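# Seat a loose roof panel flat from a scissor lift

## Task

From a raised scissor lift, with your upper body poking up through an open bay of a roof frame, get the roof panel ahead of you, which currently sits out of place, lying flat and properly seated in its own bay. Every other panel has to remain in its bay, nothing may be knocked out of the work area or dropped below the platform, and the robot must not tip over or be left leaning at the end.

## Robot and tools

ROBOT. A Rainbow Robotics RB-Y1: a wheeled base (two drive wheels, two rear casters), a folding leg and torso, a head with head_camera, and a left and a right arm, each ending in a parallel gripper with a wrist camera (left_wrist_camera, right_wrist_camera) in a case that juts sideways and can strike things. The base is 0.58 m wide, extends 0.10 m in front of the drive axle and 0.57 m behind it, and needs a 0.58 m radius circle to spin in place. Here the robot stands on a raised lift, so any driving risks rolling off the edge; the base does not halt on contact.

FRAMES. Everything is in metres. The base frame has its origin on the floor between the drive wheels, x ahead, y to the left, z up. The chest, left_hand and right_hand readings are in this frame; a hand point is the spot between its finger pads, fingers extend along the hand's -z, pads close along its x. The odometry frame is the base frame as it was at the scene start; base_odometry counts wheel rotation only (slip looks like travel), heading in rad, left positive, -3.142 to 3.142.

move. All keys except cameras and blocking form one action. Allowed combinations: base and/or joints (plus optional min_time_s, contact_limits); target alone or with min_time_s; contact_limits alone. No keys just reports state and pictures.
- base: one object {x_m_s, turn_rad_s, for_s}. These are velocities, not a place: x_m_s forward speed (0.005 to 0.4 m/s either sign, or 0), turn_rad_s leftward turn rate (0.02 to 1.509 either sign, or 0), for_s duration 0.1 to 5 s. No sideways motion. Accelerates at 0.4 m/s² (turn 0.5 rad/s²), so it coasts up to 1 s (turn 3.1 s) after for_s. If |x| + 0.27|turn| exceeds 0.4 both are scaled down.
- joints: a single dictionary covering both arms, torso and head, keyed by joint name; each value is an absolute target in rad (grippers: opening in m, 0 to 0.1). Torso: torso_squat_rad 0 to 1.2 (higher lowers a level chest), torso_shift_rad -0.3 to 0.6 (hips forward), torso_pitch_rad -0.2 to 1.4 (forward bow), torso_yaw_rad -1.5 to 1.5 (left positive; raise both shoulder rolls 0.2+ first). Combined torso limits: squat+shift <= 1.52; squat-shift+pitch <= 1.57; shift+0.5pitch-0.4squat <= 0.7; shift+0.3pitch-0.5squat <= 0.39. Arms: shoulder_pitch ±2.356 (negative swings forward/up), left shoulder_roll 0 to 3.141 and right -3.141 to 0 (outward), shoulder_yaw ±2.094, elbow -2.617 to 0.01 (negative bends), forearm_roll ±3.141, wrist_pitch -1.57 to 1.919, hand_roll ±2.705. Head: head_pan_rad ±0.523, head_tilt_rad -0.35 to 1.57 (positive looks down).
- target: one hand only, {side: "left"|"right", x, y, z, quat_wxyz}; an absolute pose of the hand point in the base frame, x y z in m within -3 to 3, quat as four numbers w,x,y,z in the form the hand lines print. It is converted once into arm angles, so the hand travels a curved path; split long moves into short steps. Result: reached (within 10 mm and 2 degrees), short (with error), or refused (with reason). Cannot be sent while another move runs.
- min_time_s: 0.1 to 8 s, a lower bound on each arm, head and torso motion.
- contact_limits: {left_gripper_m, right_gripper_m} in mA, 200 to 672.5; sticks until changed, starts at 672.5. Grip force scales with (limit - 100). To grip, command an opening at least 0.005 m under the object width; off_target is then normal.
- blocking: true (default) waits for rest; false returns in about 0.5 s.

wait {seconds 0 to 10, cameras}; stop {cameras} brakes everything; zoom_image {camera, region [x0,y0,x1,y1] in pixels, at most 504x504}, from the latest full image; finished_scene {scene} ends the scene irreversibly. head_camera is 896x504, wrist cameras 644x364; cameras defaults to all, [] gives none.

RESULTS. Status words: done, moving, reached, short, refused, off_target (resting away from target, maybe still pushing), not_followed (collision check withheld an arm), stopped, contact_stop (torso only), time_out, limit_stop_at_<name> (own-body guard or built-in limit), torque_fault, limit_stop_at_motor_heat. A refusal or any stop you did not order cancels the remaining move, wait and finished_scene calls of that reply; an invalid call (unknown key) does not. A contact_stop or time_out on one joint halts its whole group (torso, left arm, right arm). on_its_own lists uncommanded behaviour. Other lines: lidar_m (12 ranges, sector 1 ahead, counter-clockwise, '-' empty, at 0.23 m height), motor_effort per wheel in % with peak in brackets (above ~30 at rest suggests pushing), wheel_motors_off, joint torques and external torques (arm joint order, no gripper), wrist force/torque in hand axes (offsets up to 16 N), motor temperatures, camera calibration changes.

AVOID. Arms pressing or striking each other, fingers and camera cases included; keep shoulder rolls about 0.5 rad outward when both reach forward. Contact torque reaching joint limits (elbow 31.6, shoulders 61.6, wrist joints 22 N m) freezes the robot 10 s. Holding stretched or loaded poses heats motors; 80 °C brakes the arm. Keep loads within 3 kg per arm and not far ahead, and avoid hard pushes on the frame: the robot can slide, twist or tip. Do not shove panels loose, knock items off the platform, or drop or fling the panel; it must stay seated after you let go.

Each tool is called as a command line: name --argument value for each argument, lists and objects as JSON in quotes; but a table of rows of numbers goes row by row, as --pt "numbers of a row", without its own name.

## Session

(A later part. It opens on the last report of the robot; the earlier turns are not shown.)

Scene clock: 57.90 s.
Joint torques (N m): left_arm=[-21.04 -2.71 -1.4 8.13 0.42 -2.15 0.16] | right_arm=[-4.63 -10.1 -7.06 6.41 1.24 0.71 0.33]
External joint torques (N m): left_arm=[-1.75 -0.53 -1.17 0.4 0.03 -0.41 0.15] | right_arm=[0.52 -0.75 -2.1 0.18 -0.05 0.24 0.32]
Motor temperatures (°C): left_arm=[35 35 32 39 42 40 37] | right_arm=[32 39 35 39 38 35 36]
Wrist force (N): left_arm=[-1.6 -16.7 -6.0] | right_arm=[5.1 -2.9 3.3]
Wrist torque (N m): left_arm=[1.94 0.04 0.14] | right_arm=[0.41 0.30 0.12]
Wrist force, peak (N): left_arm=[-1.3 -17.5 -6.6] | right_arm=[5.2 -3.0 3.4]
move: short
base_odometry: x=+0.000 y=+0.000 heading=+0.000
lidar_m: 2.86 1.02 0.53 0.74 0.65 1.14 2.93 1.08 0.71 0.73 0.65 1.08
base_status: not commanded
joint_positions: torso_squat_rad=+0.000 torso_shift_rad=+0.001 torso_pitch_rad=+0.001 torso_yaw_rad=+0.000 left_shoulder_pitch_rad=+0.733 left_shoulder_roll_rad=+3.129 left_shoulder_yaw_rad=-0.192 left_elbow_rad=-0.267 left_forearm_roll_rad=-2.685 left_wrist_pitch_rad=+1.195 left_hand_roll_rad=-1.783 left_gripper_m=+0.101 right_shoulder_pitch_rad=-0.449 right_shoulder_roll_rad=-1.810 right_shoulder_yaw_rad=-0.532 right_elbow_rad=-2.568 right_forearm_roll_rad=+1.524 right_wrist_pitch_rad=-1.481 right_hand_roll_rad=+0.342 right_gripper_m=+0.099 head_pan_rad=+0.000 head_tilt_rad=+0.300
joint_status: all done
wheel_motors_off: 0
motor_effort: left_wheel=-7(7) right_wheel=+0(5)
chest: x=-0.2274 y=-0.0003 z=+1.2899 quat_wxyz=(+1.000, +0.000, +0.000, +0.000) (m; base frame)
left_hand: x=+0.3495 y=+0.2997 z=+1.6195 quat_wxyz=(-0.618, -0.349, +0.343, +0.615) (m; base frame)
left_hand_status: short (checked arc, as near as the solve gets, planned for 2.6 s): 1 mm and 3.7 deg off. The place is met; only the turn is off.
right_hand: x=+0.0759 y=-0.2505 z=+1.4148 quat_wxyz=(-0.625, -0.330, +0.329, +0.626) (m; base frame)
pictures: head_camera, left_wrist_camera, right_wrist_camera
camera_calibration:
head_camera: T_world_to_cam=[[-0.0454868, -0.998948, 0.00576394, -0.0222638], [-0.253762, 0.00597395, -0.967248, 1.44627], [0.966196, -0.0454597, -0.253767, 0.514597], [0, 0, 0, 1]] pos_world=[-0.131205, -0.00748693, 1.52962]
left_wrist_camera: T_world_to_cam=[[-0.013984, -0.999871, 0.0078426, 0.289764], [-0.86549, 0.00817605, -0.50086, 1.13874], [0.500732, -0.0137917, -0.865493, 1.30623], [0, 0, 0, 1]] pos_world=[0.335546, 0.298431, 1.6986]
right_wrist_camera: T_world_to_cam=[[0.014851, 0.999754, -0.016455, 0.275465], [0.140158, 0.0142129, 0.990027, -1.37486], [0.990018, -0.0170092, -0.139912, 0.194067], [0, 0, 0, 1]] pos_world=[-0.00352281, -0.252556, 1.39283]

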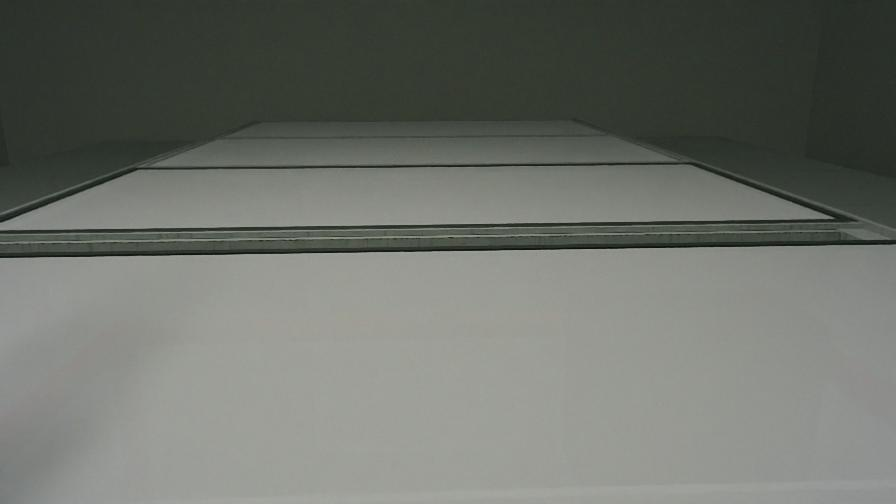

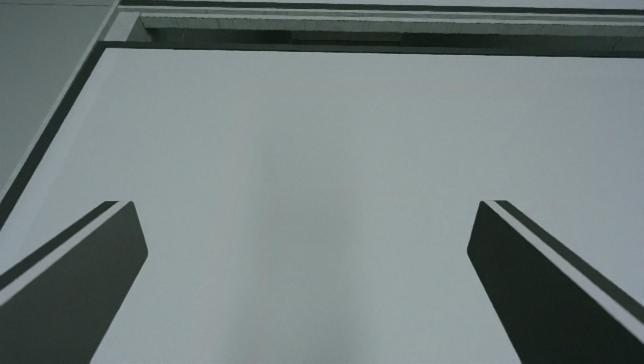

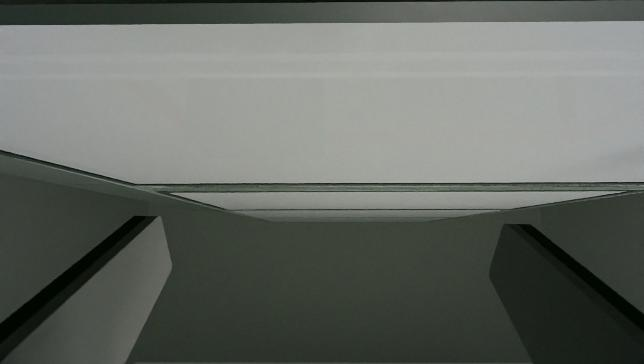

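zoom_image --camera "left_wrist_camera" --region '[80, 10, 160, 60]'

zoom_image --camera "left_wrist_camera" --region '[0, 150, 120, 225]'

zoom_image --camera "left_wrist_camera" --region '[300, 0, 380, 50]'

Scaled by 6.300 from the camera's 644x364 image, which has a finer 1265x715 frame.

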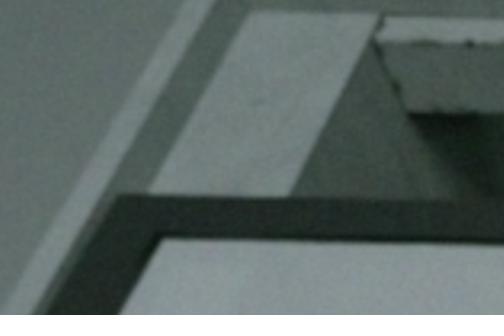

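Scaled by 4.200 from the camera's 644x364 image, which has a finer 1265x715 frame.

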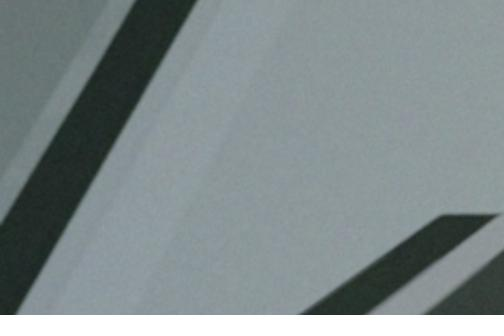

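Scaled by 6.300 from the camera's 644x364 image, which has a finer 1265x715 frame.

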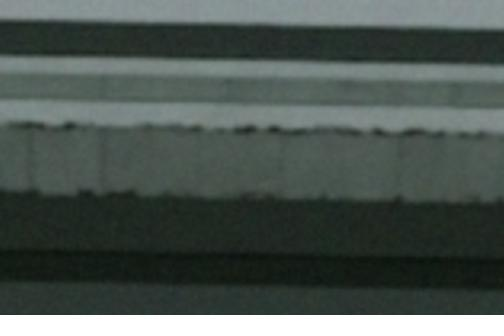

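move --joints '{"left_shoulder_pitch_rad": 0.0, "left_shoulder_roll_rad": 1.55, "left_shoulder_yaw_rad": 0.0, "left_elbow_rad": -2.1, "left_forearm_roll_rad": 0.0, "left_wrist_pitch_rad": 0.53, "left_hand_roll_rad": 0.0, "right_shoulder_pitch_rad": 0.0, "right_shoulder_roll_rad": -1.55, "right_shoulder_yaw_rad": 0.0, "right_elbow_rad": -2.1, "right_forearm_roll_rad": 0.0, "right_wrist_pitch_rad": 0.53, "right_hand_roll_rad": 0.0, "head_tilt_rad": 0.5}'

Scene clock: 66.10 s.
Joint torques (N m): left_arm=[-11.14 13.9 11 0.36 -1.41 0.17 -0.48] | right_arm=[-10.66 -15.38 -14.61 -0.45 0.94 -0.24 0.21]
External joint torques (N m): left_arm=[-0.12 -0.88 -0.81 0.56 -0.5 0.21 -0.5] | right_arm=[-0.59 -0.94 -3.81 -0.24 0.05 -0.2 0.22]
Motor temperatures (°C): left_arm=[35 35 32 39 42 40 37] | right_arm=[32 40 35 39 38 35 36]
Wrist force (N): left_arm=[-1.5 -17.6 -3.3] | right_arm=[4.4 7.6 6.8]
Wrist torque (N m): left_arm=[2.01 0.10 0.13] | right_arm=[-0.17 0.29 0.12]
Wrist force, peak (N): left_arm=[-0.7 -17.6 -6.9] | right_arm=[9.7 4.8 7.2]
move: done
base_odometry: x=+0.000 y=+0.000 heading=+0.000
lidar_m: 2.86 1.04 0.53 0.74 0.64 1.15 2.93 1.07 0.71 0.74 0.64 1.07
base_status: not commanded
joint_positions: torso_squat_rad=+0.000 torso_shift_rad=+0.001 torso_pitch_rad=+0.001 torso_yaw_rad=+0.000 left_shoulder_pitch_rad=+0.000 left_shoulder_roll_rad=+1.550 left_shoulder_yaw_rad=+0.000 left_elbow_rad=-2.100 left_forearm_roll_rad=+0.000 left_wrist_pitch_rad=+0.530 left_hand_roll_rad=+0.000 left_gripper_m=+0.101 right_shoulder_pitch_rad=+0.000 right_shoulder_roll_rad=-1.550 right_shoulder_yaw_rad=+0.000 right_elbow_rad=-2.100 right_forearm_roll_rad=+0.000 right_wrist_pitch_rad=+0.530 right_hand_roll_rad=+0.000 right_gripper_m=+0.099 head_pan_rad=+0.000 head_tilt_rad=+0.500
joint_status: all done
wheel_motors_off: 0
motor_effort: left_wheel=-8(9) right_wheel=+0(4)
chest: x=-0.2274 y=-0.0003 z=+1.2899 quat_wxyz=(+1.000, +0.000, +0.000, +0.000) (m; base frame)
left_hand: x=+0.2710 y=+0.3931 z=+1.3663 quat_wxyz=(+0.505, +0.495, -0.505, -0.495) (m; base frame)
right_hand: x=+0.2708 y=-0.3942 z=+1.3653 quat_wxyz=(+0.506, -0.494, -0.505, +0.495) (m; base frame)
pictures: head_camera, left_wrist_camera, right_wrist_camera
camera_calibration:
head_camera: T_world_to_cam=[[-0.0433468, -0.998953, 0.0146418, -0.0349554], [-0.440974, 0.00598007, -0.8975, 1.30389], [0.896472, -0.0453604, -0.440772, 0.77886], [0, 0, 0, 1]] pos_world=[-0.124759, -0.00738679, 1.51405]
left_wrist_camera: T_world_to_cam=[[-0.0250573, -0.999482, 0.0201952, 0.370009], [-0.478981, -0.00572844, -0.877807, 1.35899], [0.877468, -0.0316686, -0.478589, 0.50393], [0, 0, 0, 1]] pos_world=[0.218021, 0.393561, 1.42664]
right_wrist_camera: T_world_to_cam=[[0.0205906, -0.999661, -0.0159274, -0.375044], [-0.445836, 0.00507834, -0.8951, 1.37776], [0.894878, 0.0255316, -0.44558, 0.451562], [0, 0, 0, 1]] pos_world=[0.217886, -0.393443, 1.42847]

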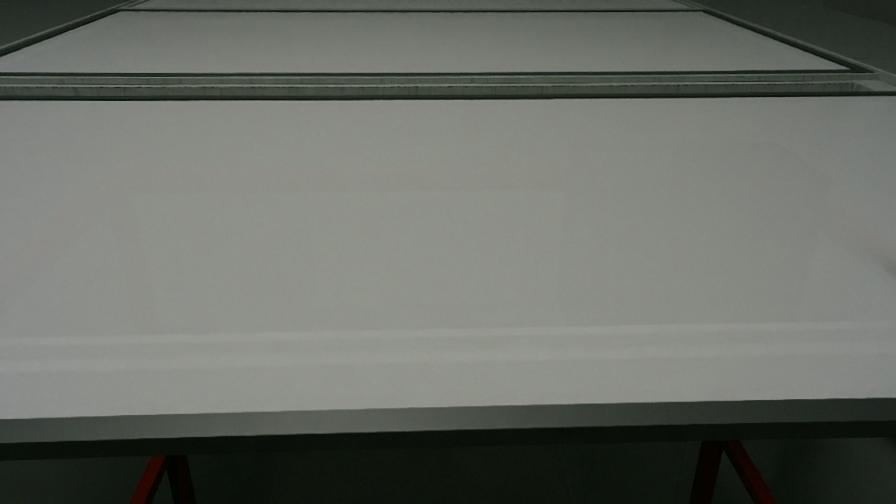

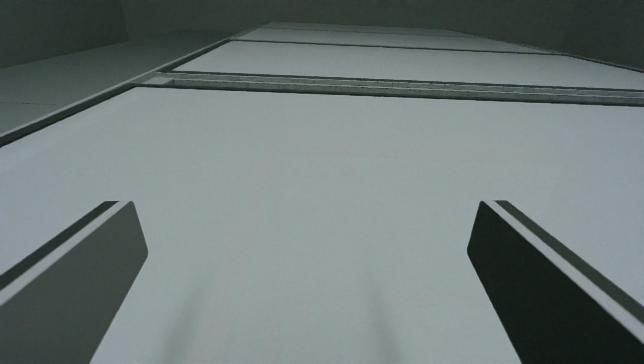

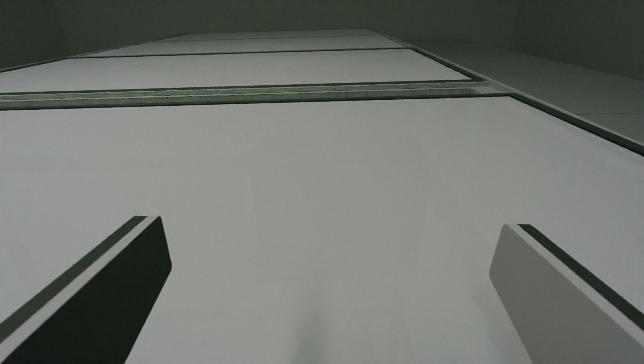

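move --joints '{"left_elbow_rad": -2.5, "left_wrist_pitch_rad": 0.93, "right_elbow_rad": -2.5, "right_wrist_pitch_rad": 0.93, "torso_shift_rad": -0.08, "torso_squat_rad": 0.4, "head_tilt_rad": 0.7}'

Scene clock: 70.23 s.
Joint torques (N m): left_arm=[-9.33 11.01 9.15 -0.17 -1.7 -0.35 -0.37] | right_arm=[-8.82 -12.42 -12.22 -0.18 1.47 -0.28 0.33]
External joint torques (N m): left_arm=[-0.12 -0.84 -0.72 0 -0.17 -0.31 -0.39] | right_arm=[-0.39 -0.65 -3.15 -0.01 0.03 -0.24 0.34]
Motor temperatures (°C): left_arm=[35 35 32 39 42 40 37] | right_arm=[32 40 35 39 38 35 36]
Wrist force (N): left_arm=[-1.8 -17.6 -3.0] | right_arm=[4.7 7.4 6.6]
Wrist torque (N m): left_arm=[2.01 0.05 0.14] | right_arm=[-0.15 0.33 0.13]
Wrist force, peak (N): left_arm=[-1.9 -18.0 -3.3] | right_arm=[5.5 7.7 7.1]
move: done
base_odometry: x=+0.000 y=+0.000 heading=+0.000
lidar_m: 2.87 1.05 0.53 0.75 0.64 1.15 2.93 1.07 0.72 0.74 0.62 1.07
base_status: not commanded
joint_positions: torso_squat_rad=+0.400 torso_shift_rad=-0.080 torso_pitch_rad=+0.000 torso_yaw_rad=+0.000 left_shoulder_pitch_rad=+0.000 left_shoulder_roll_rad=+1.550 left_shoulder_yaw_rad=+0.000 left_elbow_rad=-2.500 left_forearm_roll_rad=+0.000 left_wrist_pitch_rad=+0.930 left_hand_roll_rad=+0.000 left_gripper_m=+0.101 right_shoulder_pitch_rad=+0.000 right_shoulder_roll_rad=-1.550 right_shoulder_yaw_rad=+0.000 right_elbow_rad=-2.500 right_forearm_roll_rad=+0.000 right_wrist_pitch_rad=+0.930 right_hand_roll_rad=+0.000 right_gripper_m=+0.099 head_pan_rad=+0.000 head_tilt_rad=+0.700
joint_status: all done
wheel_motors_off: 0
motor_effort: left_wheel=-8(8) right_wheel=+0(4)
chest: x=-0.2795 y=-0.0003 z=+1.2326 quat_wxyz=(+1.000, +0.000, +0.000, +0.000) (m; base frame)
left_hand: x=+0.1603 y=+0.3091 z=+1.3108 quat_wxyz=(+0.505, +0.495, -0.505, -0.495) (m; base frame)
right_hand: x=+0.1602 y=-0.3101 z=+1.3100 quat_wxyz=(+0.506, -0.494, -0.505, +0.495) (m; base frame)
pictures: head_camera, left_wrist_camera, right_wrist_camera
camera_calibration:
head_camera: T_world_to_cam=[[-0.0393608, -0.998962, 0.0229086, -0.0472118], [-0.610252, 0.00587821, -0.792186, 1.03498], [0.791229, -0.045161, -0.60985, 1.01548], [0, 0, 0, 1]] pos_world=[-0.173736, -0.00738665, 1.44026]
left_wrist_camera: T_world_to_cam=[[-0.0248886, -0.999488, 0.0200944, 0.284521], [-0.478706, -0.00573058, -0.877956, 1.25695], [0.877622, -0.0314704, -0.478319, 0.571395], [0, 0, 0, 1]] pos_world=[0.107321, 0.30956, 1.37114]
right_wrist_camera: T_world_to_cam=[[0.0207295, -0.999659, -0.0158751, -0.28966], [-0.445515, 0.0049787, -0.89526, 1.27864], [0.895034, 0.0256309, -0.44526, 0.523412], [0, 0, 0, 1]] pos_world=[0.107186, -0.309342, 1.37317]

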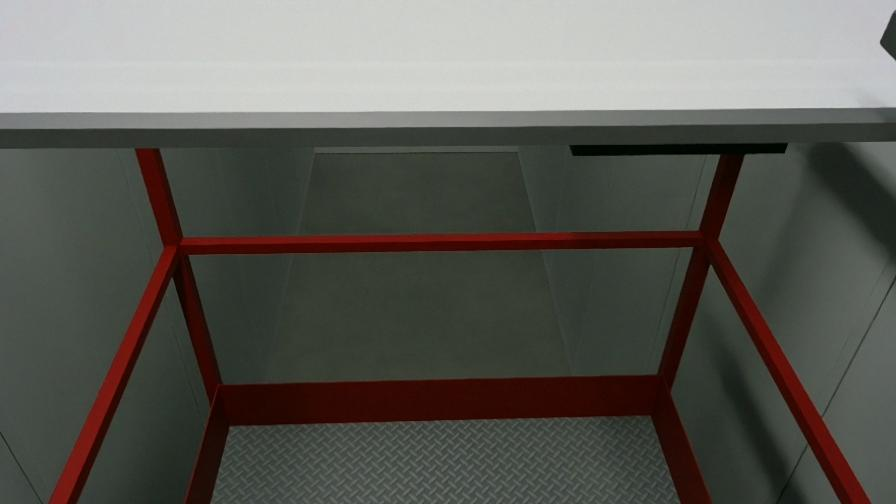

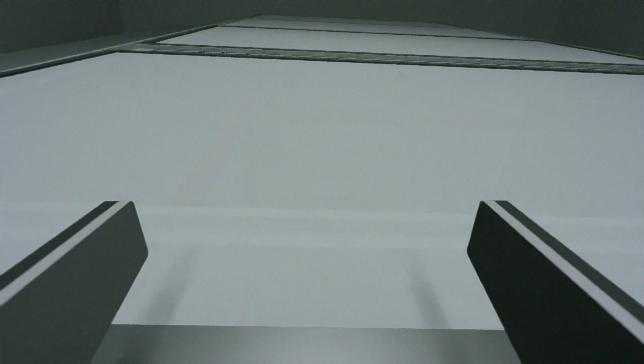

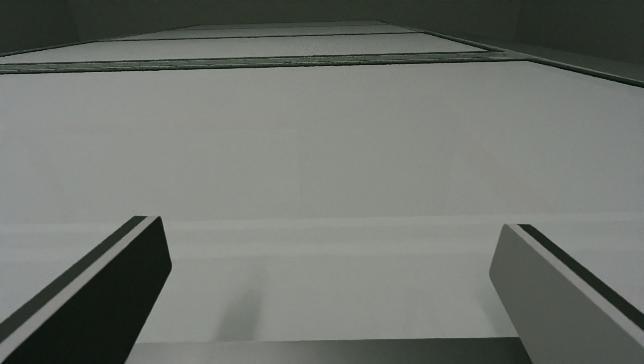

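move --joints '{"torso_squat_rad": 0.51}' --cameras '["left_wrist_camera", "right_wrist_camera"]'

Scene clock: 71.70 s.
Joint torques (N m): left_arm=[-9.34 10.86 9.19 -0.17 -1.76 -0.32 -0.34] | right_arm=[-6.08 -12.41 -8.03 -0.46 -0.41 -0.24 -0.28]
External joint torques (N m): left_arm=[-0.13 -0.99 -0.68 0 -0.23 -0.28 -0.36] | right_arm=[2.35 -0.64 1.02 -0.3 -1.84 -0.2 -0.27]
Motor temperatures (°C): left_arm=[35 35 32 39 42 40 37] | right_arm=[32 40 35 39 38 35 36]
Wrist force (N): left_arm=[-1.7 -17.7 -2.9] | right_arm=[3.9 -2.0 7.2]
Wrist torque (N m): left_arm=[2.00 0.07 0.14] | right_arm=[-0.24 0.39 0.65]
Wrist force, peak (N): left_arm=[-1.7 -17.9 -3.1] | right_arm=[4.8 7.7 6.7]
move: done
base_odometry: x=+0.000 y=+0.000 heading=+0.000
lidar_m: 2.85 1.03 0.53 0.74 0.64 1.14 2.92 1.07 0.71 0.74 0.64 1.08
base_status: not commanded
joint_positions: torso_squat_rad=+0.510 torso_shift_rad=-0.080 torso_pitch_rad=+0.000 torso_yaw_rad=+0.000 left_shoulder_pitch_rad=+0.000 left_shoulder_roll_rad=+1.550 left_shoulder_yaw_rad=+0.000 left_elbow_rad=-2.500 left_forearm_roll_rad=+0.000 left_wrist_pitch_rad=+0.930 left_hand_roll_rad=+0.000 left_gripper_m=+0.101 right_shoulder_pitch_rad=+0.000 right_shoulder_roll_rad=-1.550 right_shoulder_yaw_rad=-0.001 right_elbow_rad=-2.500 right_forearm_roll_rad=+0.000 right_wrist_pitch_rad=+0.930 right_hand_roll_rad=+0.000 right_gripper_m=+0.099 head_pan_rad=+0.000 head_tilt_rad=+0.700
joint_status: all done
wheel_motors_off: 0
motor_effort: left_wheel=-8(8) right_wheel=+2(3)
chest: x=-0.2768 y=-0.0003 z=+1.1989 quat_wxyz=(+1.000, +0.000, +0.000, +0.000) (m; base frame)
left_hand: x=+0.1629 y=+0.3092 z=+1.2772 quat_wxyz=(+0.505, +0.495, -0.505, -0.495) (m; base frame)
right_hand: x=+0.1628 y=-0.3100 z=+1.2772 quat_wxyz=(+0.505, -0.495, -0.505, +0.494) (m; base frame)
pictures: left_wrist_camera, right_wrist_camera
camera_calibration:
left_wrist_camera: T_world_to_cam=[[-0.0248906, -0.999488, 0.0200898, 0.285369], [-0.478587, -0.00572985, -0.878021, 1.22868], [0.877687, -0.0314692, -0.4782, 0.552831], [0, 0, 0, 1]] pos_world=[0.109921, 0.30966, 1.33744]
right_wrist_camera: T_world_to_cam=[[0.0208515, -0.999667, -0.0152031, -0.29105], [-0.443546, 0.00437852, -0.896241, 1.25121], [0.896009, 0.0254313, -0.443307, 0.503737], [0, 0, 0, 1]] pos_world=[0.109687, -0.309242, 1.34027]

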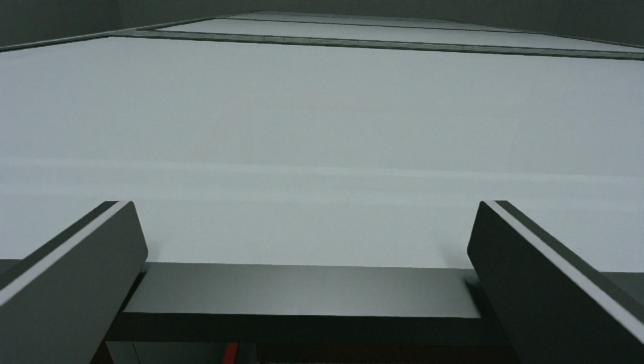

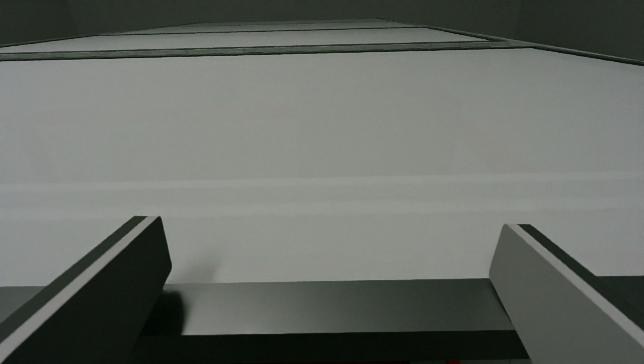

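zoom_image --camera "right_wrist_camera" --region '[60, 200, 260, 364]'

zoom_image --camera "right_wrist_camera" --region '[444, 200, 644, 364]'

zoom_image --camera "left_wrist_camera" --region '[60, 200, 260, 364]'

zoom_image --camera "left_wrist_camera" --region '[420, 200, 620, 364]'

Scaled by 2.520 from the camera's 644x364 image, which has a finer 1265x715 frame.

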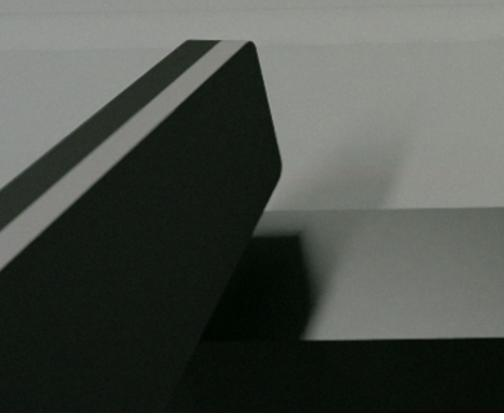

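Scaled by 2.520 from the camera's 644x364 image, which has a finer 1265x715 frame.

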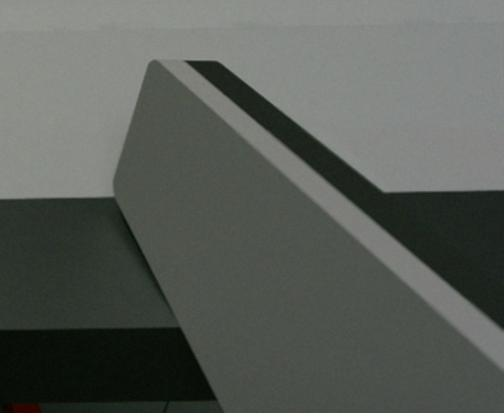

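Scaled by 2.520 from the camera's 644x364 image, which has a finer 1265x715 frame.

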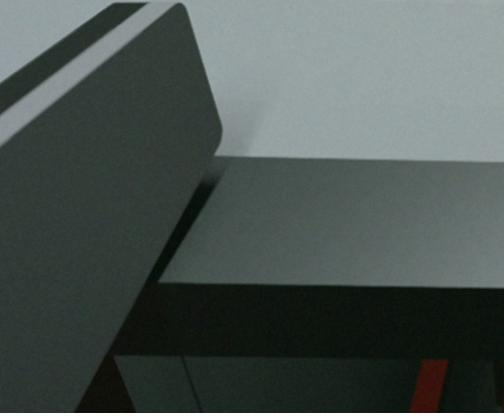

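Scaled by 2.520 from the camera's 644x364 image, which has a finer 1265x715 frame.

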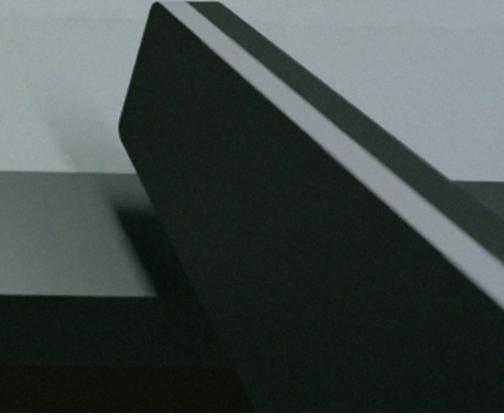

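move --joints '{"torso_squat_rad": 0.2, "torso_shift_rad": -0.13}' --cameras '[]'

move --joints '{"torso_squat_rad": 0.165, "left_shoulder_pitch_rad": 0.19, "left_shoulder_roll_rad": 1.57, "right_shoulder_pitch_rad": 0.19, "right_shoulder_roll_rad": -1.57, "head_tilt_rad": 0.75}'

Scene clock: 77.40 s.
Joint torques (N m): left_arm=[-9.38 10.72 9.1 0.01 -1.61 -0.15 -0.35] | right_arm=[-7.08 -12.07 -10.21 -0.45 1.22 -0.08 -0.1]
External joint torques (N m): left_arm=[-0.18 -1.12 -0.77 0.19 -0.08 -0.11 -0.37] | right_arm=[1.34 -0.3 -1.13 -0.28 -0.22 -0.04 -0.1]
Motor temperatures (°C): left_arm=[35 35 32 39 42 40 37] | right_arm=[32 40 35 39 38 35 36]
Wrist force (N): left_arm=[-1.5 -18.0 -3.2] | right_arm=[4.7 7.4 6.6]
Wrist torque (N m): left_arm=[2.06 0.08 0.14] | right_arm=[-0.14 0.33 0.11]
Wrist force, peak (N): left_arm=[-1.3 -18.2 -3.2] | right_arm=[4.7 7.6 6.8]
move: done
base_odometry: x=+0.000 y=+0.000 heading=+0.000
lidar_m: 2.86 1.04 0.53 0.75 0.64 1.15 2.92 1.07 0.72 0.74 0.64 1.07
base_status: not commanded
joint_positions: torso_squat_rad=+0.200 torso_shift_rad=-0.129 torso_pitch_rad=+0.002 torso_yaw_rad=+0.000 left_shoulder_pitch_rad=+0.000 left_shoulder_roll_rad=+1.550 left_shoulder_yaw_rad=+0.000 left_elbow_rad=-2.500 left_forearm_roll_rad=+0.000 left_wrist_pitch_rad=+0.930 left_hand_roll_rad=+0.000 left_gripper_m=+0.101 right_shoulder_pitch_rad=+0.000 right_shoulder_roll_rad=-1.550 right_shoulder_yaw_rad=+0.000 right_elbow_rad=-2.500 right_forearm_roll_rad=+0.000 right_wrist_pitch_rad=+0.930 right_hand_roll_rad=+0.000 right_gripper_m=+0.099 head_pan_rad=+0.000 head_tilt_rad=+0.700
joint_status: all done
wheel_motors_off: 0
motor_effort: left_wheel=-11(11) right_wheel=-1(5)
chest: x=-0.3158 y=-0.0003 z=+1.2703 quat_wxyz=(+1.000, +0.000, +0.001, +0.000) (m; base frame)
left_hand: x=+0.1240 y=+0.3091 z=+1.3478 quat_wxyz=(+0.506, +0.495, -0.504, -0.495) (m; base frame)
right_hand: x=+0.1239 y=-0.3101 z=+1.3475 quat_wxyz=(+0.506, -0.494, -0.505, +0.495) (m; base frame)
pictures: none
No camera images: "cameras" was empty.

Scene clock: 78.20 s.
Joint torques (N m): left_arm=[-9.13 11.33 8.73 -0.94 -1.61 -0.03 -0.37] | right_arm=[-6.96 -13.59 -11.44 -1.05 1.47 -0.13 -0.02]
External joint torques (N m): left_arm=[-0.8 -0.33 -1.01 0.15 -0.11 -0.03 -0.39] | right_arm=[0.68 -2.02 -2.44 -0.06 0.02 -0.13 -0.02]
Motor temperatures (°C): left_arm=[35 35 32 39 42 40 37] | right_arm=[32 40 35 39 38 35 36]
Wrist force (N): left_arm=[-1.5 -17.3 -4.2] | right_arm=[4.7 7.7 5.7]
Wrist torque (N m): left_arm=[1.97 0.10 0.13] | right_arm=[-0.19 0.30 0.14]
Wrist force, peak (N): left_arm=[-2.0 -18.5 -4.1] | right_arm=[4.4 8.3 5.9]
move: done
base_odometry: x=+0.000 y=+0.000 heading=+0.000
lidar_m: 2.86 1.04 0.53 0.74 0.64 1.14 2.91 1.07 0.72 0.74 0.63 1.07
base_status: not commanded
joint_positions: torso_squat_rad=+0.165 torso_shift_rad=-0.129 torso_pitch_rad=+0.002 torso_yaw_rad=+0.000 left_shoulder_pitch_rad=+0.190 left_shoulder_roll_rad=+1.570 left_shoulder_yaw_rad=+0.000 left_elbow_rad=-2.500 left_forearm_roll_rad=+0.000 left_wrist_pitch_rad=+0.930 left_hand_roll_rad=+0.000 left_gripper_m=+0.101 right_shoulder_pitch_rad=+0.190 right_shoulder_roll_rad=-1.569 right_shoulder_yaw_rad=+0.000 right_elbow_rad=-2.500 right_forearm_roll_rad=+0.000 right_wrist_pitch_rad=+0.930 right_hand_roll_rad=+0.000 right_gripper_m=+0.099 head_pan_rad=+0.000 head_tilt_rad=+0.750
joint_status: all done
wheel_motors_off: 0
motor_effort: left_wheel=-12(13) right_wheel=-3(5)
chest: x=-0.3166 y=-0.0003 z=+1.2747 quat_wxyz=(+1.000, +0.000, +0.001, +0.000) (m; base frame)
left_hand: x=+0.1094 y=+0.3374 z=+1.2766 quat_wxyz=(+0.559, +0.469, -0.436, -0.526) (m; base frame)
right_hand: x=+0.1093 y=-0.3383 z=+1.2761 quat_wxyz=(+0.560, -0.469, -0.437, +0.526) (m; base frame)
pictures: head_camera, left_wrist_camera, right_wrist_camera
camera_calibration:
head_camera: T_world_to_cam=[[-0.0381347, -0.998962, 0.0248975, -0.0521999], [-0.650049, 0.00587668, -0.759869, 0.986442], [0.758935, -0.045162, -0.649599, 1.11944], [0, 0, 0, 1]] pos_world=[-0.210336, -0.00738665, 1.47805]
left_wrist_camera: T_world_to_cam=[[0.0403376, -0.999185, -0.00133942, 0.332441], [-0.627694, -0.0242973, -0.778081, 1.09775], [0.777415, 0.0322266, -0.628162, 0.78132], [0, 0, 0, 1]] pos_world=[0.0682303, 0.333663, 1.34538]
right_wrist_camera: T_world_to_cam=[[-0.0433304, -0.999042, 0.0060891, -0.33812], [-0.597832, 0.021045, -0.801345, 1.12793], [0.800449, -0.0383629, -0.598171, 0.738412], [0, 0, 0, 1]] pos_world=[0.0686001, -0.333206, 1.34762]

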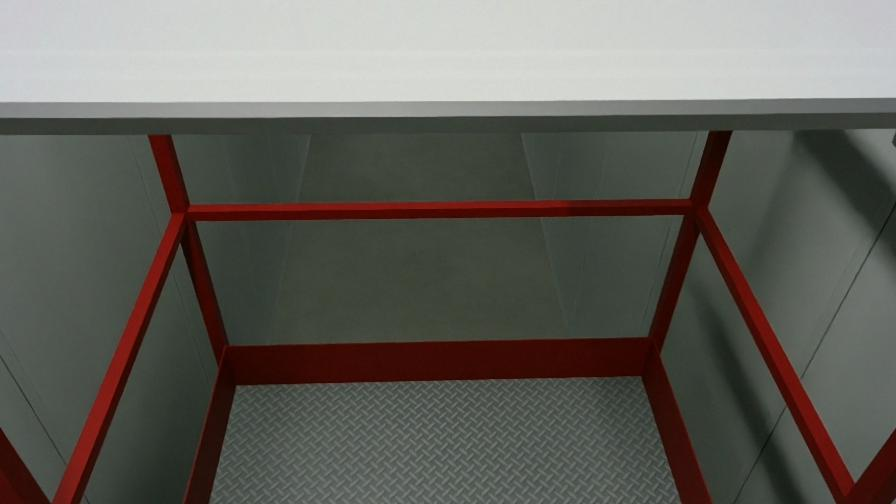

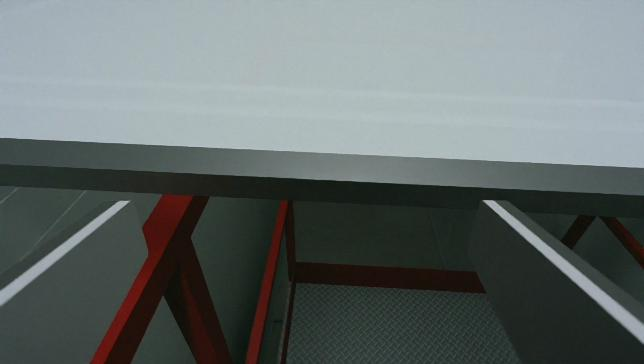

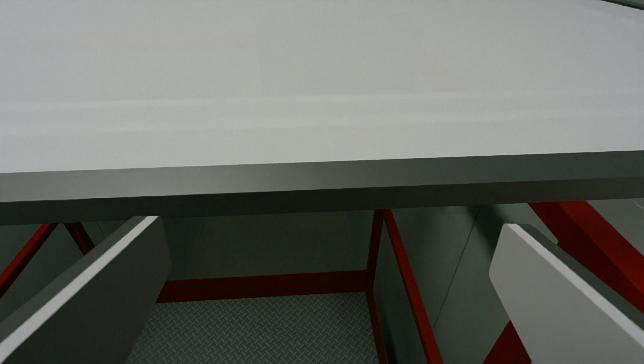

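move --joints '{"torso_squat_rad": 0.216, "left_wrist_pitch_rad": 0.863, "right_wrist_pitch_rad": 0.863, "head_tilt_rad": 0.5}' --cameras '[]'

move --base '{"x_m_s": 0.05, "for_s": 0.5}'

Scene clock: 79.83 s.
Joint torques (N m): left_arm=[-8.86 11.17 8.63 -1.08 -1.48 0.15 -0.31] | right_arm=[-6.4 -12.95 -11.04 -1.12 1.31 0.15 -0.19]
External joint torques (N m): left_arm=[-0.53 -0.36 -1.1 0.04 -0.07 0.18 -0.32] | right_arm=[1.23 -1.51 -2.05 -0.11 -0.05 0.17 -0.19]
Motor temperatures (°C): left_arm=[35 35 32 39 42 40 37] | right_arm=[32 40 35 39 38 35 36]
Wrist force (N): left_arm=[-1.6 -17.7 -4.3] | right_arm=[4.9 7.4 5.5]
Wrist torque (N m): left_arm=[2.02 0.08 0.15] | right_arm=[-0.14 0.34 0.12]
Wrist force, peak (N): left_arm=[-1.6 -18.0 -4.2] | right_arm=[5.1 7.6 5.7]
move: done
base_odometry: x=+0.000 y=+0.000 heading=+0.000
lidar_m: 2.86 1.01 0.52 0.75 0.64 1.13 2.91 1.07 0.72 0.73 0.64 1.06
base_status: not commanded
joint_positions: torso_squat_rad=+0.216 torso_shift_rad=-0.129 torso_pitch_rad=+0.002 torso_yaw_rad=+0.000 left_shoulder_pitch_rad=+0.190 left_shoulder_roll_rad=+1.570 left_shoulder_yaw_rad=+0.000 left_elbow_rad=-2.500 left_forearm_roll_rad=+0.000 left_wrist_pitch_rad=+0.863 left_hand_roll_rad=+0.000 left_gripper_m=+0.101 right_shoulder_pitch_rad=+0.190 right_shoulder_roll_rad=-1.570 right_shoulder_yaw_rad=+0.000 right_elbow_rad=-2.500 right_forearm_roll_rad=+0.000 right_wrist_pitch_rad=+0.863 right_hand_roll_rad=+0.000 right_gripper_m=+0.099 head_pan_rad=+0.000 head_tilt_rad=+0.500
joint_status: all done
wheel_motors_off: 0
motor_effort: left_wheel=-13(13) right_wheel=-5(7)
chest: x=-0.3154 y=-0.0003 z=+1.2680 quat_wxyz=(+1.000, +0.000, +0.001, +0.000) (m; base frame)
left_hand: x=+0.1111 y=+0.3220 z=+1.2698 quat_wxyz=(+0.544, +0.451, -0.455, -0.542) (m; base frame)
right_hand: x=+0.1109 y=-0.3228 z=+1.2693 quat_wxyz=(+0.545, -0.451, -0.455, +0.541) (m; base frame)
pictures: none
No camera images: "cameras" was empty.

Scene clock: 81.63 s.
Joint torques (N m): left_arm=[-9.03 11.03 8.51 -1.05 -1.52 0.06 -0.22] | right_arm=[-6.36 -12.91 -11.02 -1.06 1.51 0.25 -0.05]
External joint torques (N m): left_arm=[-0.69 -0.5 -1.22 0.05 -0.11 0.09 -0.24] | right_arm=[1.28 -1.46 -2.02 -0.06 0.14 0.28 -0.04]
Motor temperatures (°C): left_arm=[35 35 32 39 42 40 37] | right_arm=[32 40 35 39 38 35 36]
Wrist force (N): left_arm=[-1.9 -17.6 -4.1] | right_arm=[4.8 7.5 5.6]
Wrist torque (N m): left_arm=[2.02 0.05 0.12] | right_arm=[-0.15 0.33 0.12]
Wrist force, peak (N): left_arm=[-1.7 -18.1 -3.9] | right_arm=[5.0 7.4 6.1]
move: done
base_odometry: x=+0.025 y=+0.000 heading=+0.000
lidar_m: 2.86 1.04 0.52 0.73 0.66 1.17 2.91 1.08 0.74 0.73 0.63 1.08
base_status: done (sent for 0.5 of 0.5 s)
joint_positions: torso_squat_rad=+0.216 torso_shift_rad=-0.130 torso_pitch_rad=+0.001 torso_yaw_rad=+0.000 left_shoulder_pitch_rad=+0.190 left_shoulder_roll_rad=+1.570 left_shoulder_yaw_rad=+0.000 left_elbow_rad=-2.500 left_forearm_roll_rad=+0.000 left_wrist_pitch_rad=+0.863 left_hand_roll_rad=+0.000 left_gripper_m=+0.101 right_shoulder_pitch_rad=+0.190 right_shoulder_roll_rad=-1.570 right_shoulder_yaw_rad=+0.000 right_elbow_rad=-2.500 right_forearm_roll_rad=+0.000 right_wrist_pitch_rad=+0.863 right_hand_roll_rad=+0.000 right_gripper_m=+0.099 head_pan_rad=+0.000 head_tilt_rad=+0.500
joint_status: not commanded
wheel_motors_off: 0
motor_effort: left_wheel=+7(48) right_wheel=+4(15)
chest: x=-0.3164 y=-0.0003 z=+1.2679 quat_wxyz=(+1.000, +0.000, +0.000, +0.000) (m; base frame)
left_hand: x=+0.1101 y=+0.3220 z=+1.2703 quat_wxyz=(+0.544, +0.451, -0.455, -0.541) (m; base frame)
right_hand: x=+0.1099 y=-0.3228 z=+1.2698 quat_wxyz=(+0.545, -0.451, -0.455, +0.541) (m; base frame)
pictures: head_camera, left_wrist_camera, right_wrist_camera
camera_calibration:
head_camera: T_world_to_cam=[[-0.0433021, -0.998953, 0.0147311, -0.038615], [-0.440978, 0.00588028, -0.897498, 1.2449], [0.896473, -0.0453597, -0.440771, 0.848949], [0, 0, 0, 1]] pos_world=[-0.213758, -0.00738692, 1.49206]
left_wrist_camera: T_world_to_cam=[[-0.0256493, -0.999614, 0.0107115, 0.309045], [-0.627126, 0.00774536, -0.778879, 1.08356], [0.778495, -0.0266951, -0.627083, 0.794815], [0, 0, 0, 1]] pos_world=[0.0686952, 0.321751, 1.33907]
right_wrist_camera: T_world_to_cam=[[0.0226039, -0.999727, -0.00583541, -0.314986], [-0.597021, -0.00881638, -0.802177, 1.1143], [0.801907, 0.0216162, -0.597058, 0.752493], [0, 0, 0, 1]] pos_world=[0.0689516, -0.321342, 1.34131]

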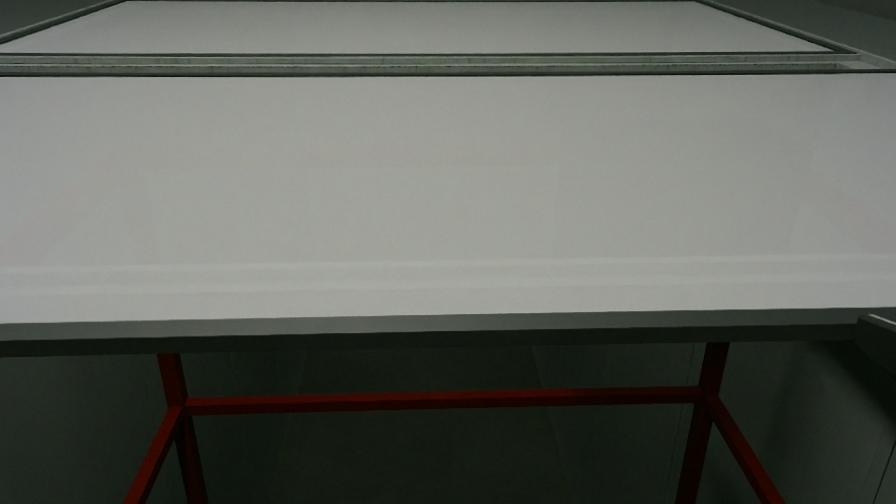

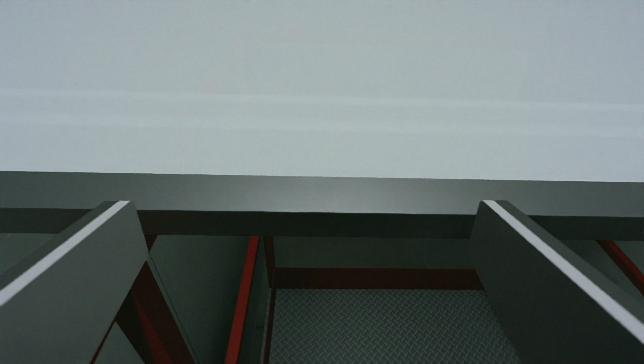

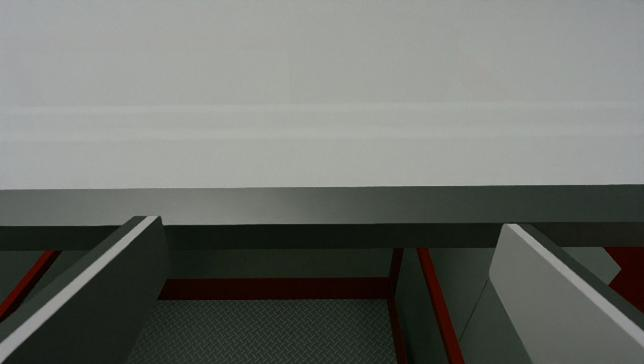

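move --base '{"x_m_s": 0.03, "for_s": 0.6667}'

zoom_image --camera "left_wrist_camera" --region '[60, 140, 260, 304]'

zoom_image --camera "right_wrist_camera" --region '[400, 140, 600, 304]'

Scene clock: 83.77 s.
Joint torques (N m): left_arm=[-9.12 11.03 8.98 -0.89 -1.42 0 -0.36] | right_arm=[-6.92 -12.89 -11.43 -0.94 1.35 0.22 -0.08]
External joint torques (N m): left_arm=[-0.78 -0.5 -0.75 0.21 0 0.03 -0.38] | right_arm=[0.72 -1.43 -2.43 0.06 -0.02 0.25 -0.07]
Motor temperatures (°C): left_arm=[35 35 32 39 42 40 37] | right_arm=[32 40 35 39 38 35 36]
Wrist force (N): left_arm=[-1.7 -17.7 -3.6] | right_arm=[4.7 7.4 5.5]
Wrist torque (N m): left_arm=[2.02 0.07 0.14] | right_arm=[-0.15 0.31 0.13]
Wrist force, peak (N): left_arm=[-1.4 -17.9 -4.4] | right_arm=[3.0 8.5 14.9]
move: done
base_odometry: x=+0.045 y=+0.000 heading=+0.000
lidar_m: 2.87 1.03 0.51 0.74 0.68 0.69 2.93 1.06 0.75 0.73 0.62 1.07
base_status: done (sent for 0.67 of 0.67 s)
joint_positions: torso_squat_rad=+0.216 torso_shift_rad=-0.130 torso_pitch_rad=+0.001 torso_yaw_rad=+0.000 left_shoulder_pitch_rad=+0.190 left_shoulder_roll_rad=+1.570 left_shoulder_yaw_rad=+0.000 left_elbow_rad=-2.500 left_forearm_roll_rad=+0.000 left_wrist_pitch_rad=+0.863 left_hand_roll_rad=+0.000 left_gripper_m=+0.101 right_shoulder_pitch_rad=+0.190 right_shoulder_roll_rad=-1.570 right_shoulder_yaw_rad=+0.000 right_elbow_rad=-2.500 right_forearm_roll_rad=+0.000 right_wrist_pitch_rad=+0.863 right_hand_roll_rad=+0.000 right_gripper_m=+0.099 head_pan_rad=+0.000 head_tilt_rad=+0.500
joint_status: not commanded
wheel_motors_off: 0
motor_effort: left_wheel=+0(29) right_wheel=-1(23)
chest: x=-0.3164 y=-0.0003 z=+1.2679 quat_wxyz=(+1.000, +0.000, +0.000, +0.000) (m; base frame)
left_hand: x=+0.1101 y=+0.3220 z=+1.2703 quat_wxyz=(+0.544, +0.451, -0.455, -0.541) (m; base frame)
right_hand: x=+0.1099 y=-0.3228 z=+1.2698 quat_wxyz=(+0.544, -0.451, -0.455, +0.541) (m; base frame)
pictures: head_camera, left_wrist_camera, right_wrist_camera
camera_calibration:
head_camera: T_world_to_cam=[[-0.0433481, -0.998953, 0.0146423, -0.0384922], [-0.440894, 0.00597611, -0.897539, 1.24498], [0.896512, -0.0453623, -0.440691, 0.848837], [0, 0, 0, 1]] pos_world=[-0.213758, -0.00738679, 1.49205]
left_wrist_camera: T_world_to_cam=[[-0.0256314, -0.999616, 0.0105694, 0.309235], [-0.627076, 0.00784313, -0.778919, 1.08358], [0.778536, -0.0265926, -0.627036, 0.794717], [0, 0, 0, 1]] pos_world=[0.0686951, 0.321751, 1.33907]
right_wrist_camera: T_world_to_cam=[[0.0226846, -0.999725, -0.00589441, -0.314811], [-0.597021, -0.00881724, -0.802177, 1.1143], [0.801905, 0.0217162, -0.597057, 0.752521], [0, 0, 0, 1]] pos_world=[0.0689517, -0.321242, 1.34131]

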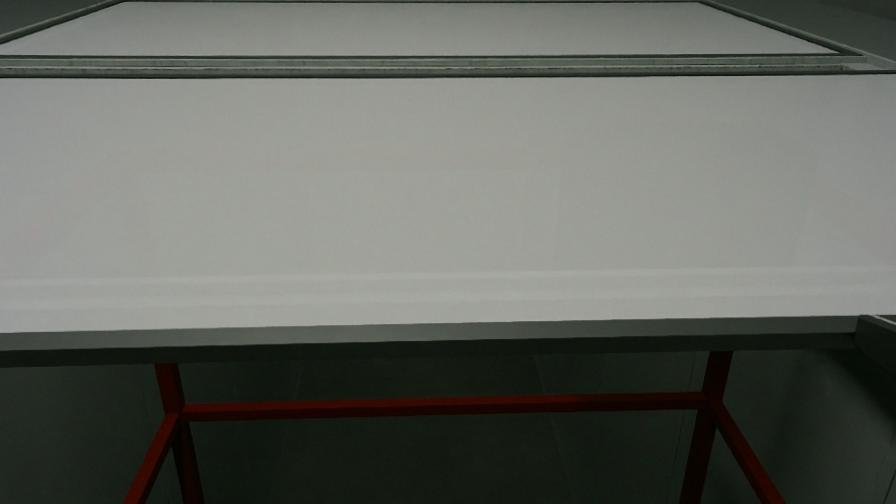

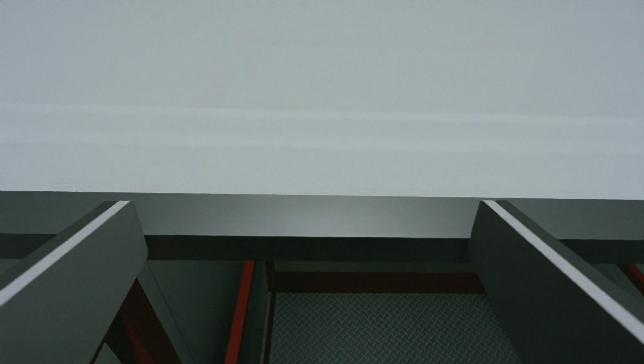

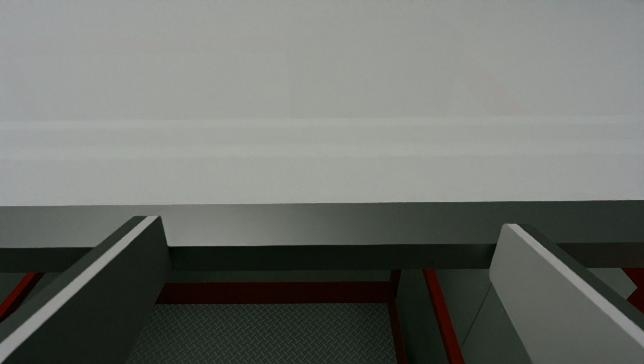

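Scaled by 2.520 from the camera's 644x364 image, which has a finer 1265x715 frame.

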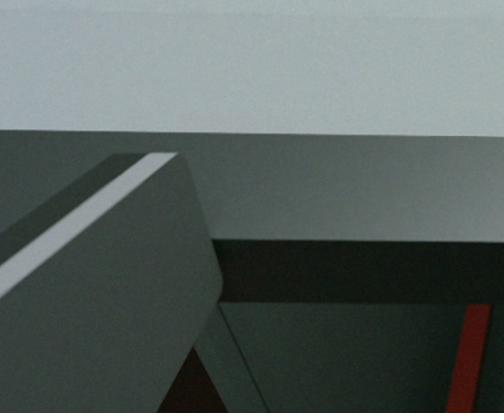

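Scaled by 2.520 from the camera's 644x364 image, which has a finer 1265x715 frame.

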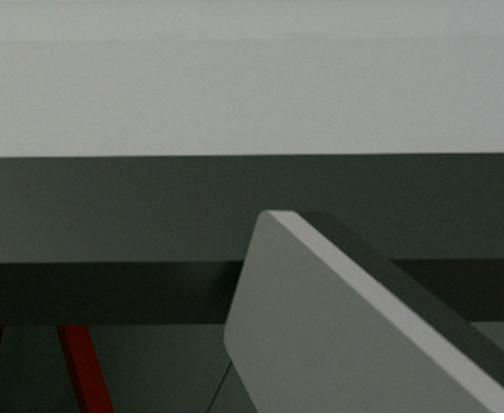

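move --base '{"x_m_s": 0.04, "for_s": 1.5}'

zoom_image --camera "head_camera" --region '[0, 40, 160, 130]'

zoom_image --camera "head_camera" --region '[736, 40, 896, 130]'

zoom_image --camera "left_wrist_camera" --region '[60, 140, 260, 304]'

zoom_image --camera "right_wrist_camera" --region '[400, 140, 600, 304]'

Scene clock: 86.93 s.
Joint torques (N m): left_arm=[-8.93 10.92 8.78 -1.01 -1.49 -0.07 -0.28] | right_arm=[-7.02 -12.86 -11.53 -0.92 1.27 0.18 0.01]
External joint torques (N m): left_arm=[-0.59 -0.61 -0.96 0.1 -0.07 -0.04 -0.29] | right_arm=[0.62 -1.41 -2.54 0.09 -0.09 0.21 0.02]
Motor temperatures (°C): left_arm=[35 35 32 39 42 40 37] | right_arm=[32 40 35 39 38 35 36]
Wrist force (N): left_arm=[-1.6 -17.5 -4.0] | right_arm=[4.9 7.5 5.5]
Wrist torque (N m): left_arm=[1.99 0.07 0.11] | right_arm=[-0.16 0.34 0.12]
Wrist force, peak (N): left_arm=[-1.5 -19.5 -0.9] | right_arm=[3.2 9.1 13.1]
move: done
base_odometry: x=+0.105 y=+0.000 heading=+0.000
lidar_m: 2.86 0.99 0.49 0.74 0.78 0.71 2.92 1.07 0.78 0.61 0.61 1.04
base_status: done (sent for 1.5 of 1.5 s)
joint_positions: torso_squat_rad=+0.216 torso_shift_rad=-0.130 torso_pitch_rad=+0.001 torso_yaw_rad=+0.000 left_shoulder_pitch_rad=+0.190 left_shoulder_roll_rad=+1.570 left_shoulder_yaw_rad=+0.000 left_elbow_rad=-2.500 left_forearm_roll_rad=+0.000 left_wrist_pitch_rad=+0.863 left_hand_roll_rad=+0.000 left_gripper_m=+0.101 right_shoulder_pitch_rad=+0.190 right_shoulder_roll_rad=-1.570 right_shoulder_yaw_rad=+0.000 right_elbow_rad=-2.500 right_forearm_roll_rad=+0.000 right_wrist_pitch_rad=+0.863 right_hand_roll_rad=+0.000 right_gripper_m=+0.099 head_pan_rad=+0.000 head_tilt_rad=+0.500
joint_status: not commanded
wheel_motors_off: 0
motor_effort: left_wheel=-3(30) right_wheel=+0(22)
chest: x=-0.3164 y=-0.0003 z=+1.2679 quat_wxyz=(+1.000, +0.000, +0.000, +0.000) (m; base frame)
left_hand: x=+0.1101 y=+0.3220 z=+1.2703 quat_wxyz=(+0.544, +0.451, -0.455, -0.541) (m; base frame)
right_hand: x=+0.1099 y=-0.3228 z=+1.2697 quat_wxyz=(+0.545, -0.451, -0.455, +0.541) (m; base frame)
pictures: head_camera, left_wrist_camera, right_wrist_camera
camera_calibration:
head_camera: T_world_to_cam=[[-0.0433481, -0.998953, 0.0146423, -0.0384966], [-0.440894, 0.00597611, -0.897539, 1.24493], [0.896512, -0.0453623, -0.440691, 0.848927], [0, 0, 0, 1]] pos_world=[-0.213858, -0.00738679, 1.49205]
left_wrist_camera: T_world_to_cam=[[-0.0256346, -0.999616, 0.0105671, 0.309238], [-0.627015, 0.00784482, -0.778968, 1.08364], [0.778585, -0.0265942, -0.626975, 0.794632], [0, 0, 0, 1]] pos_world=[0.068695, 0.321751, 1.33907]
right_wrist_camera: T_world_to_cam=[[0.0226841, -0.999725, -0.00589544, -0.31481], [-0.597085, -0.00881787, -0.802129, 1.11424], [0.801857, 0.0217157, -0.597121, 0.75261], [0, 0, 0, 1]] pos_world=[0.0689516, -0.321242, 1.34131]

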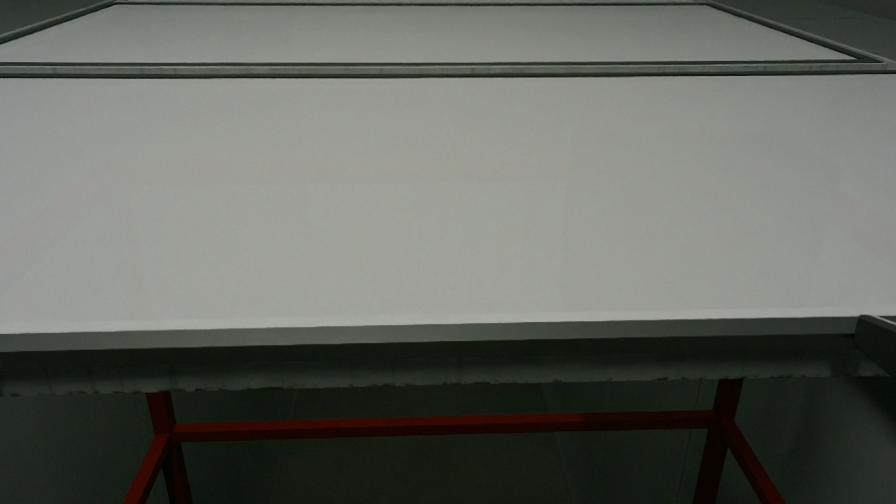

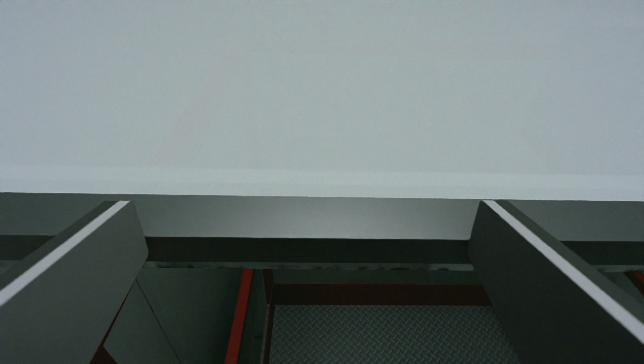

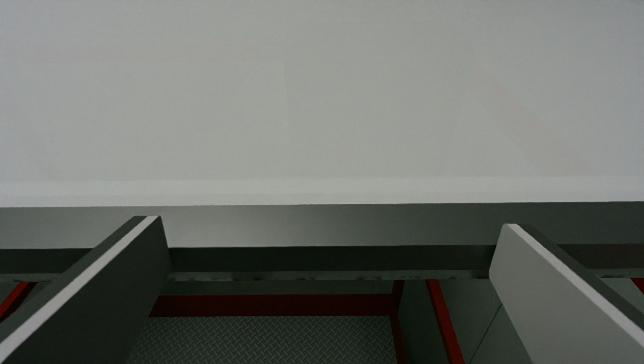

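Scaled by 3.150 from the camera's 896x504 image, which has a finer 1280x720 frame.

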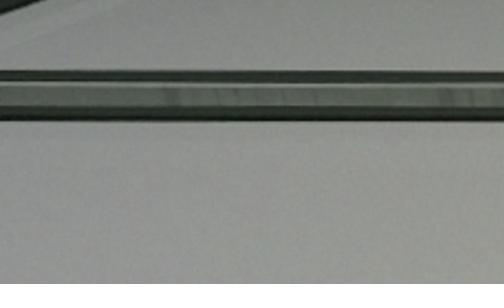

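Scaled by 3.150 from the camera's 896x504 image, which has a finer 1280x720 frame.

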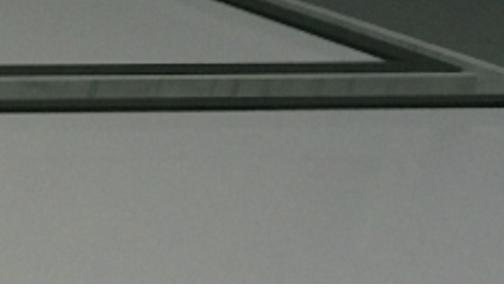

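Scaled by 2.520 from the camera's 644x364 image, which has a finer 1265x715 frame.

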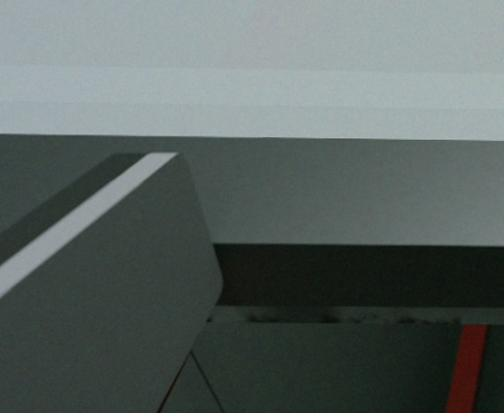

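Scaled by 2.520 from the camera's 644x364 image, which has a finer 1265x715 frame.

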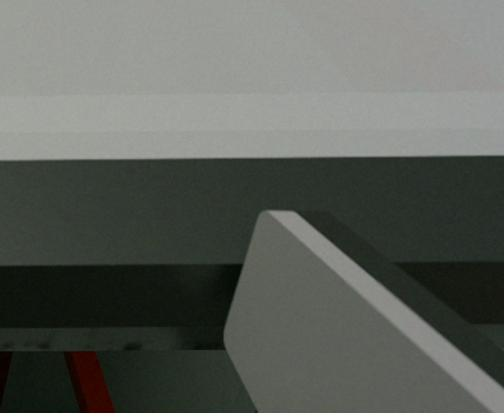

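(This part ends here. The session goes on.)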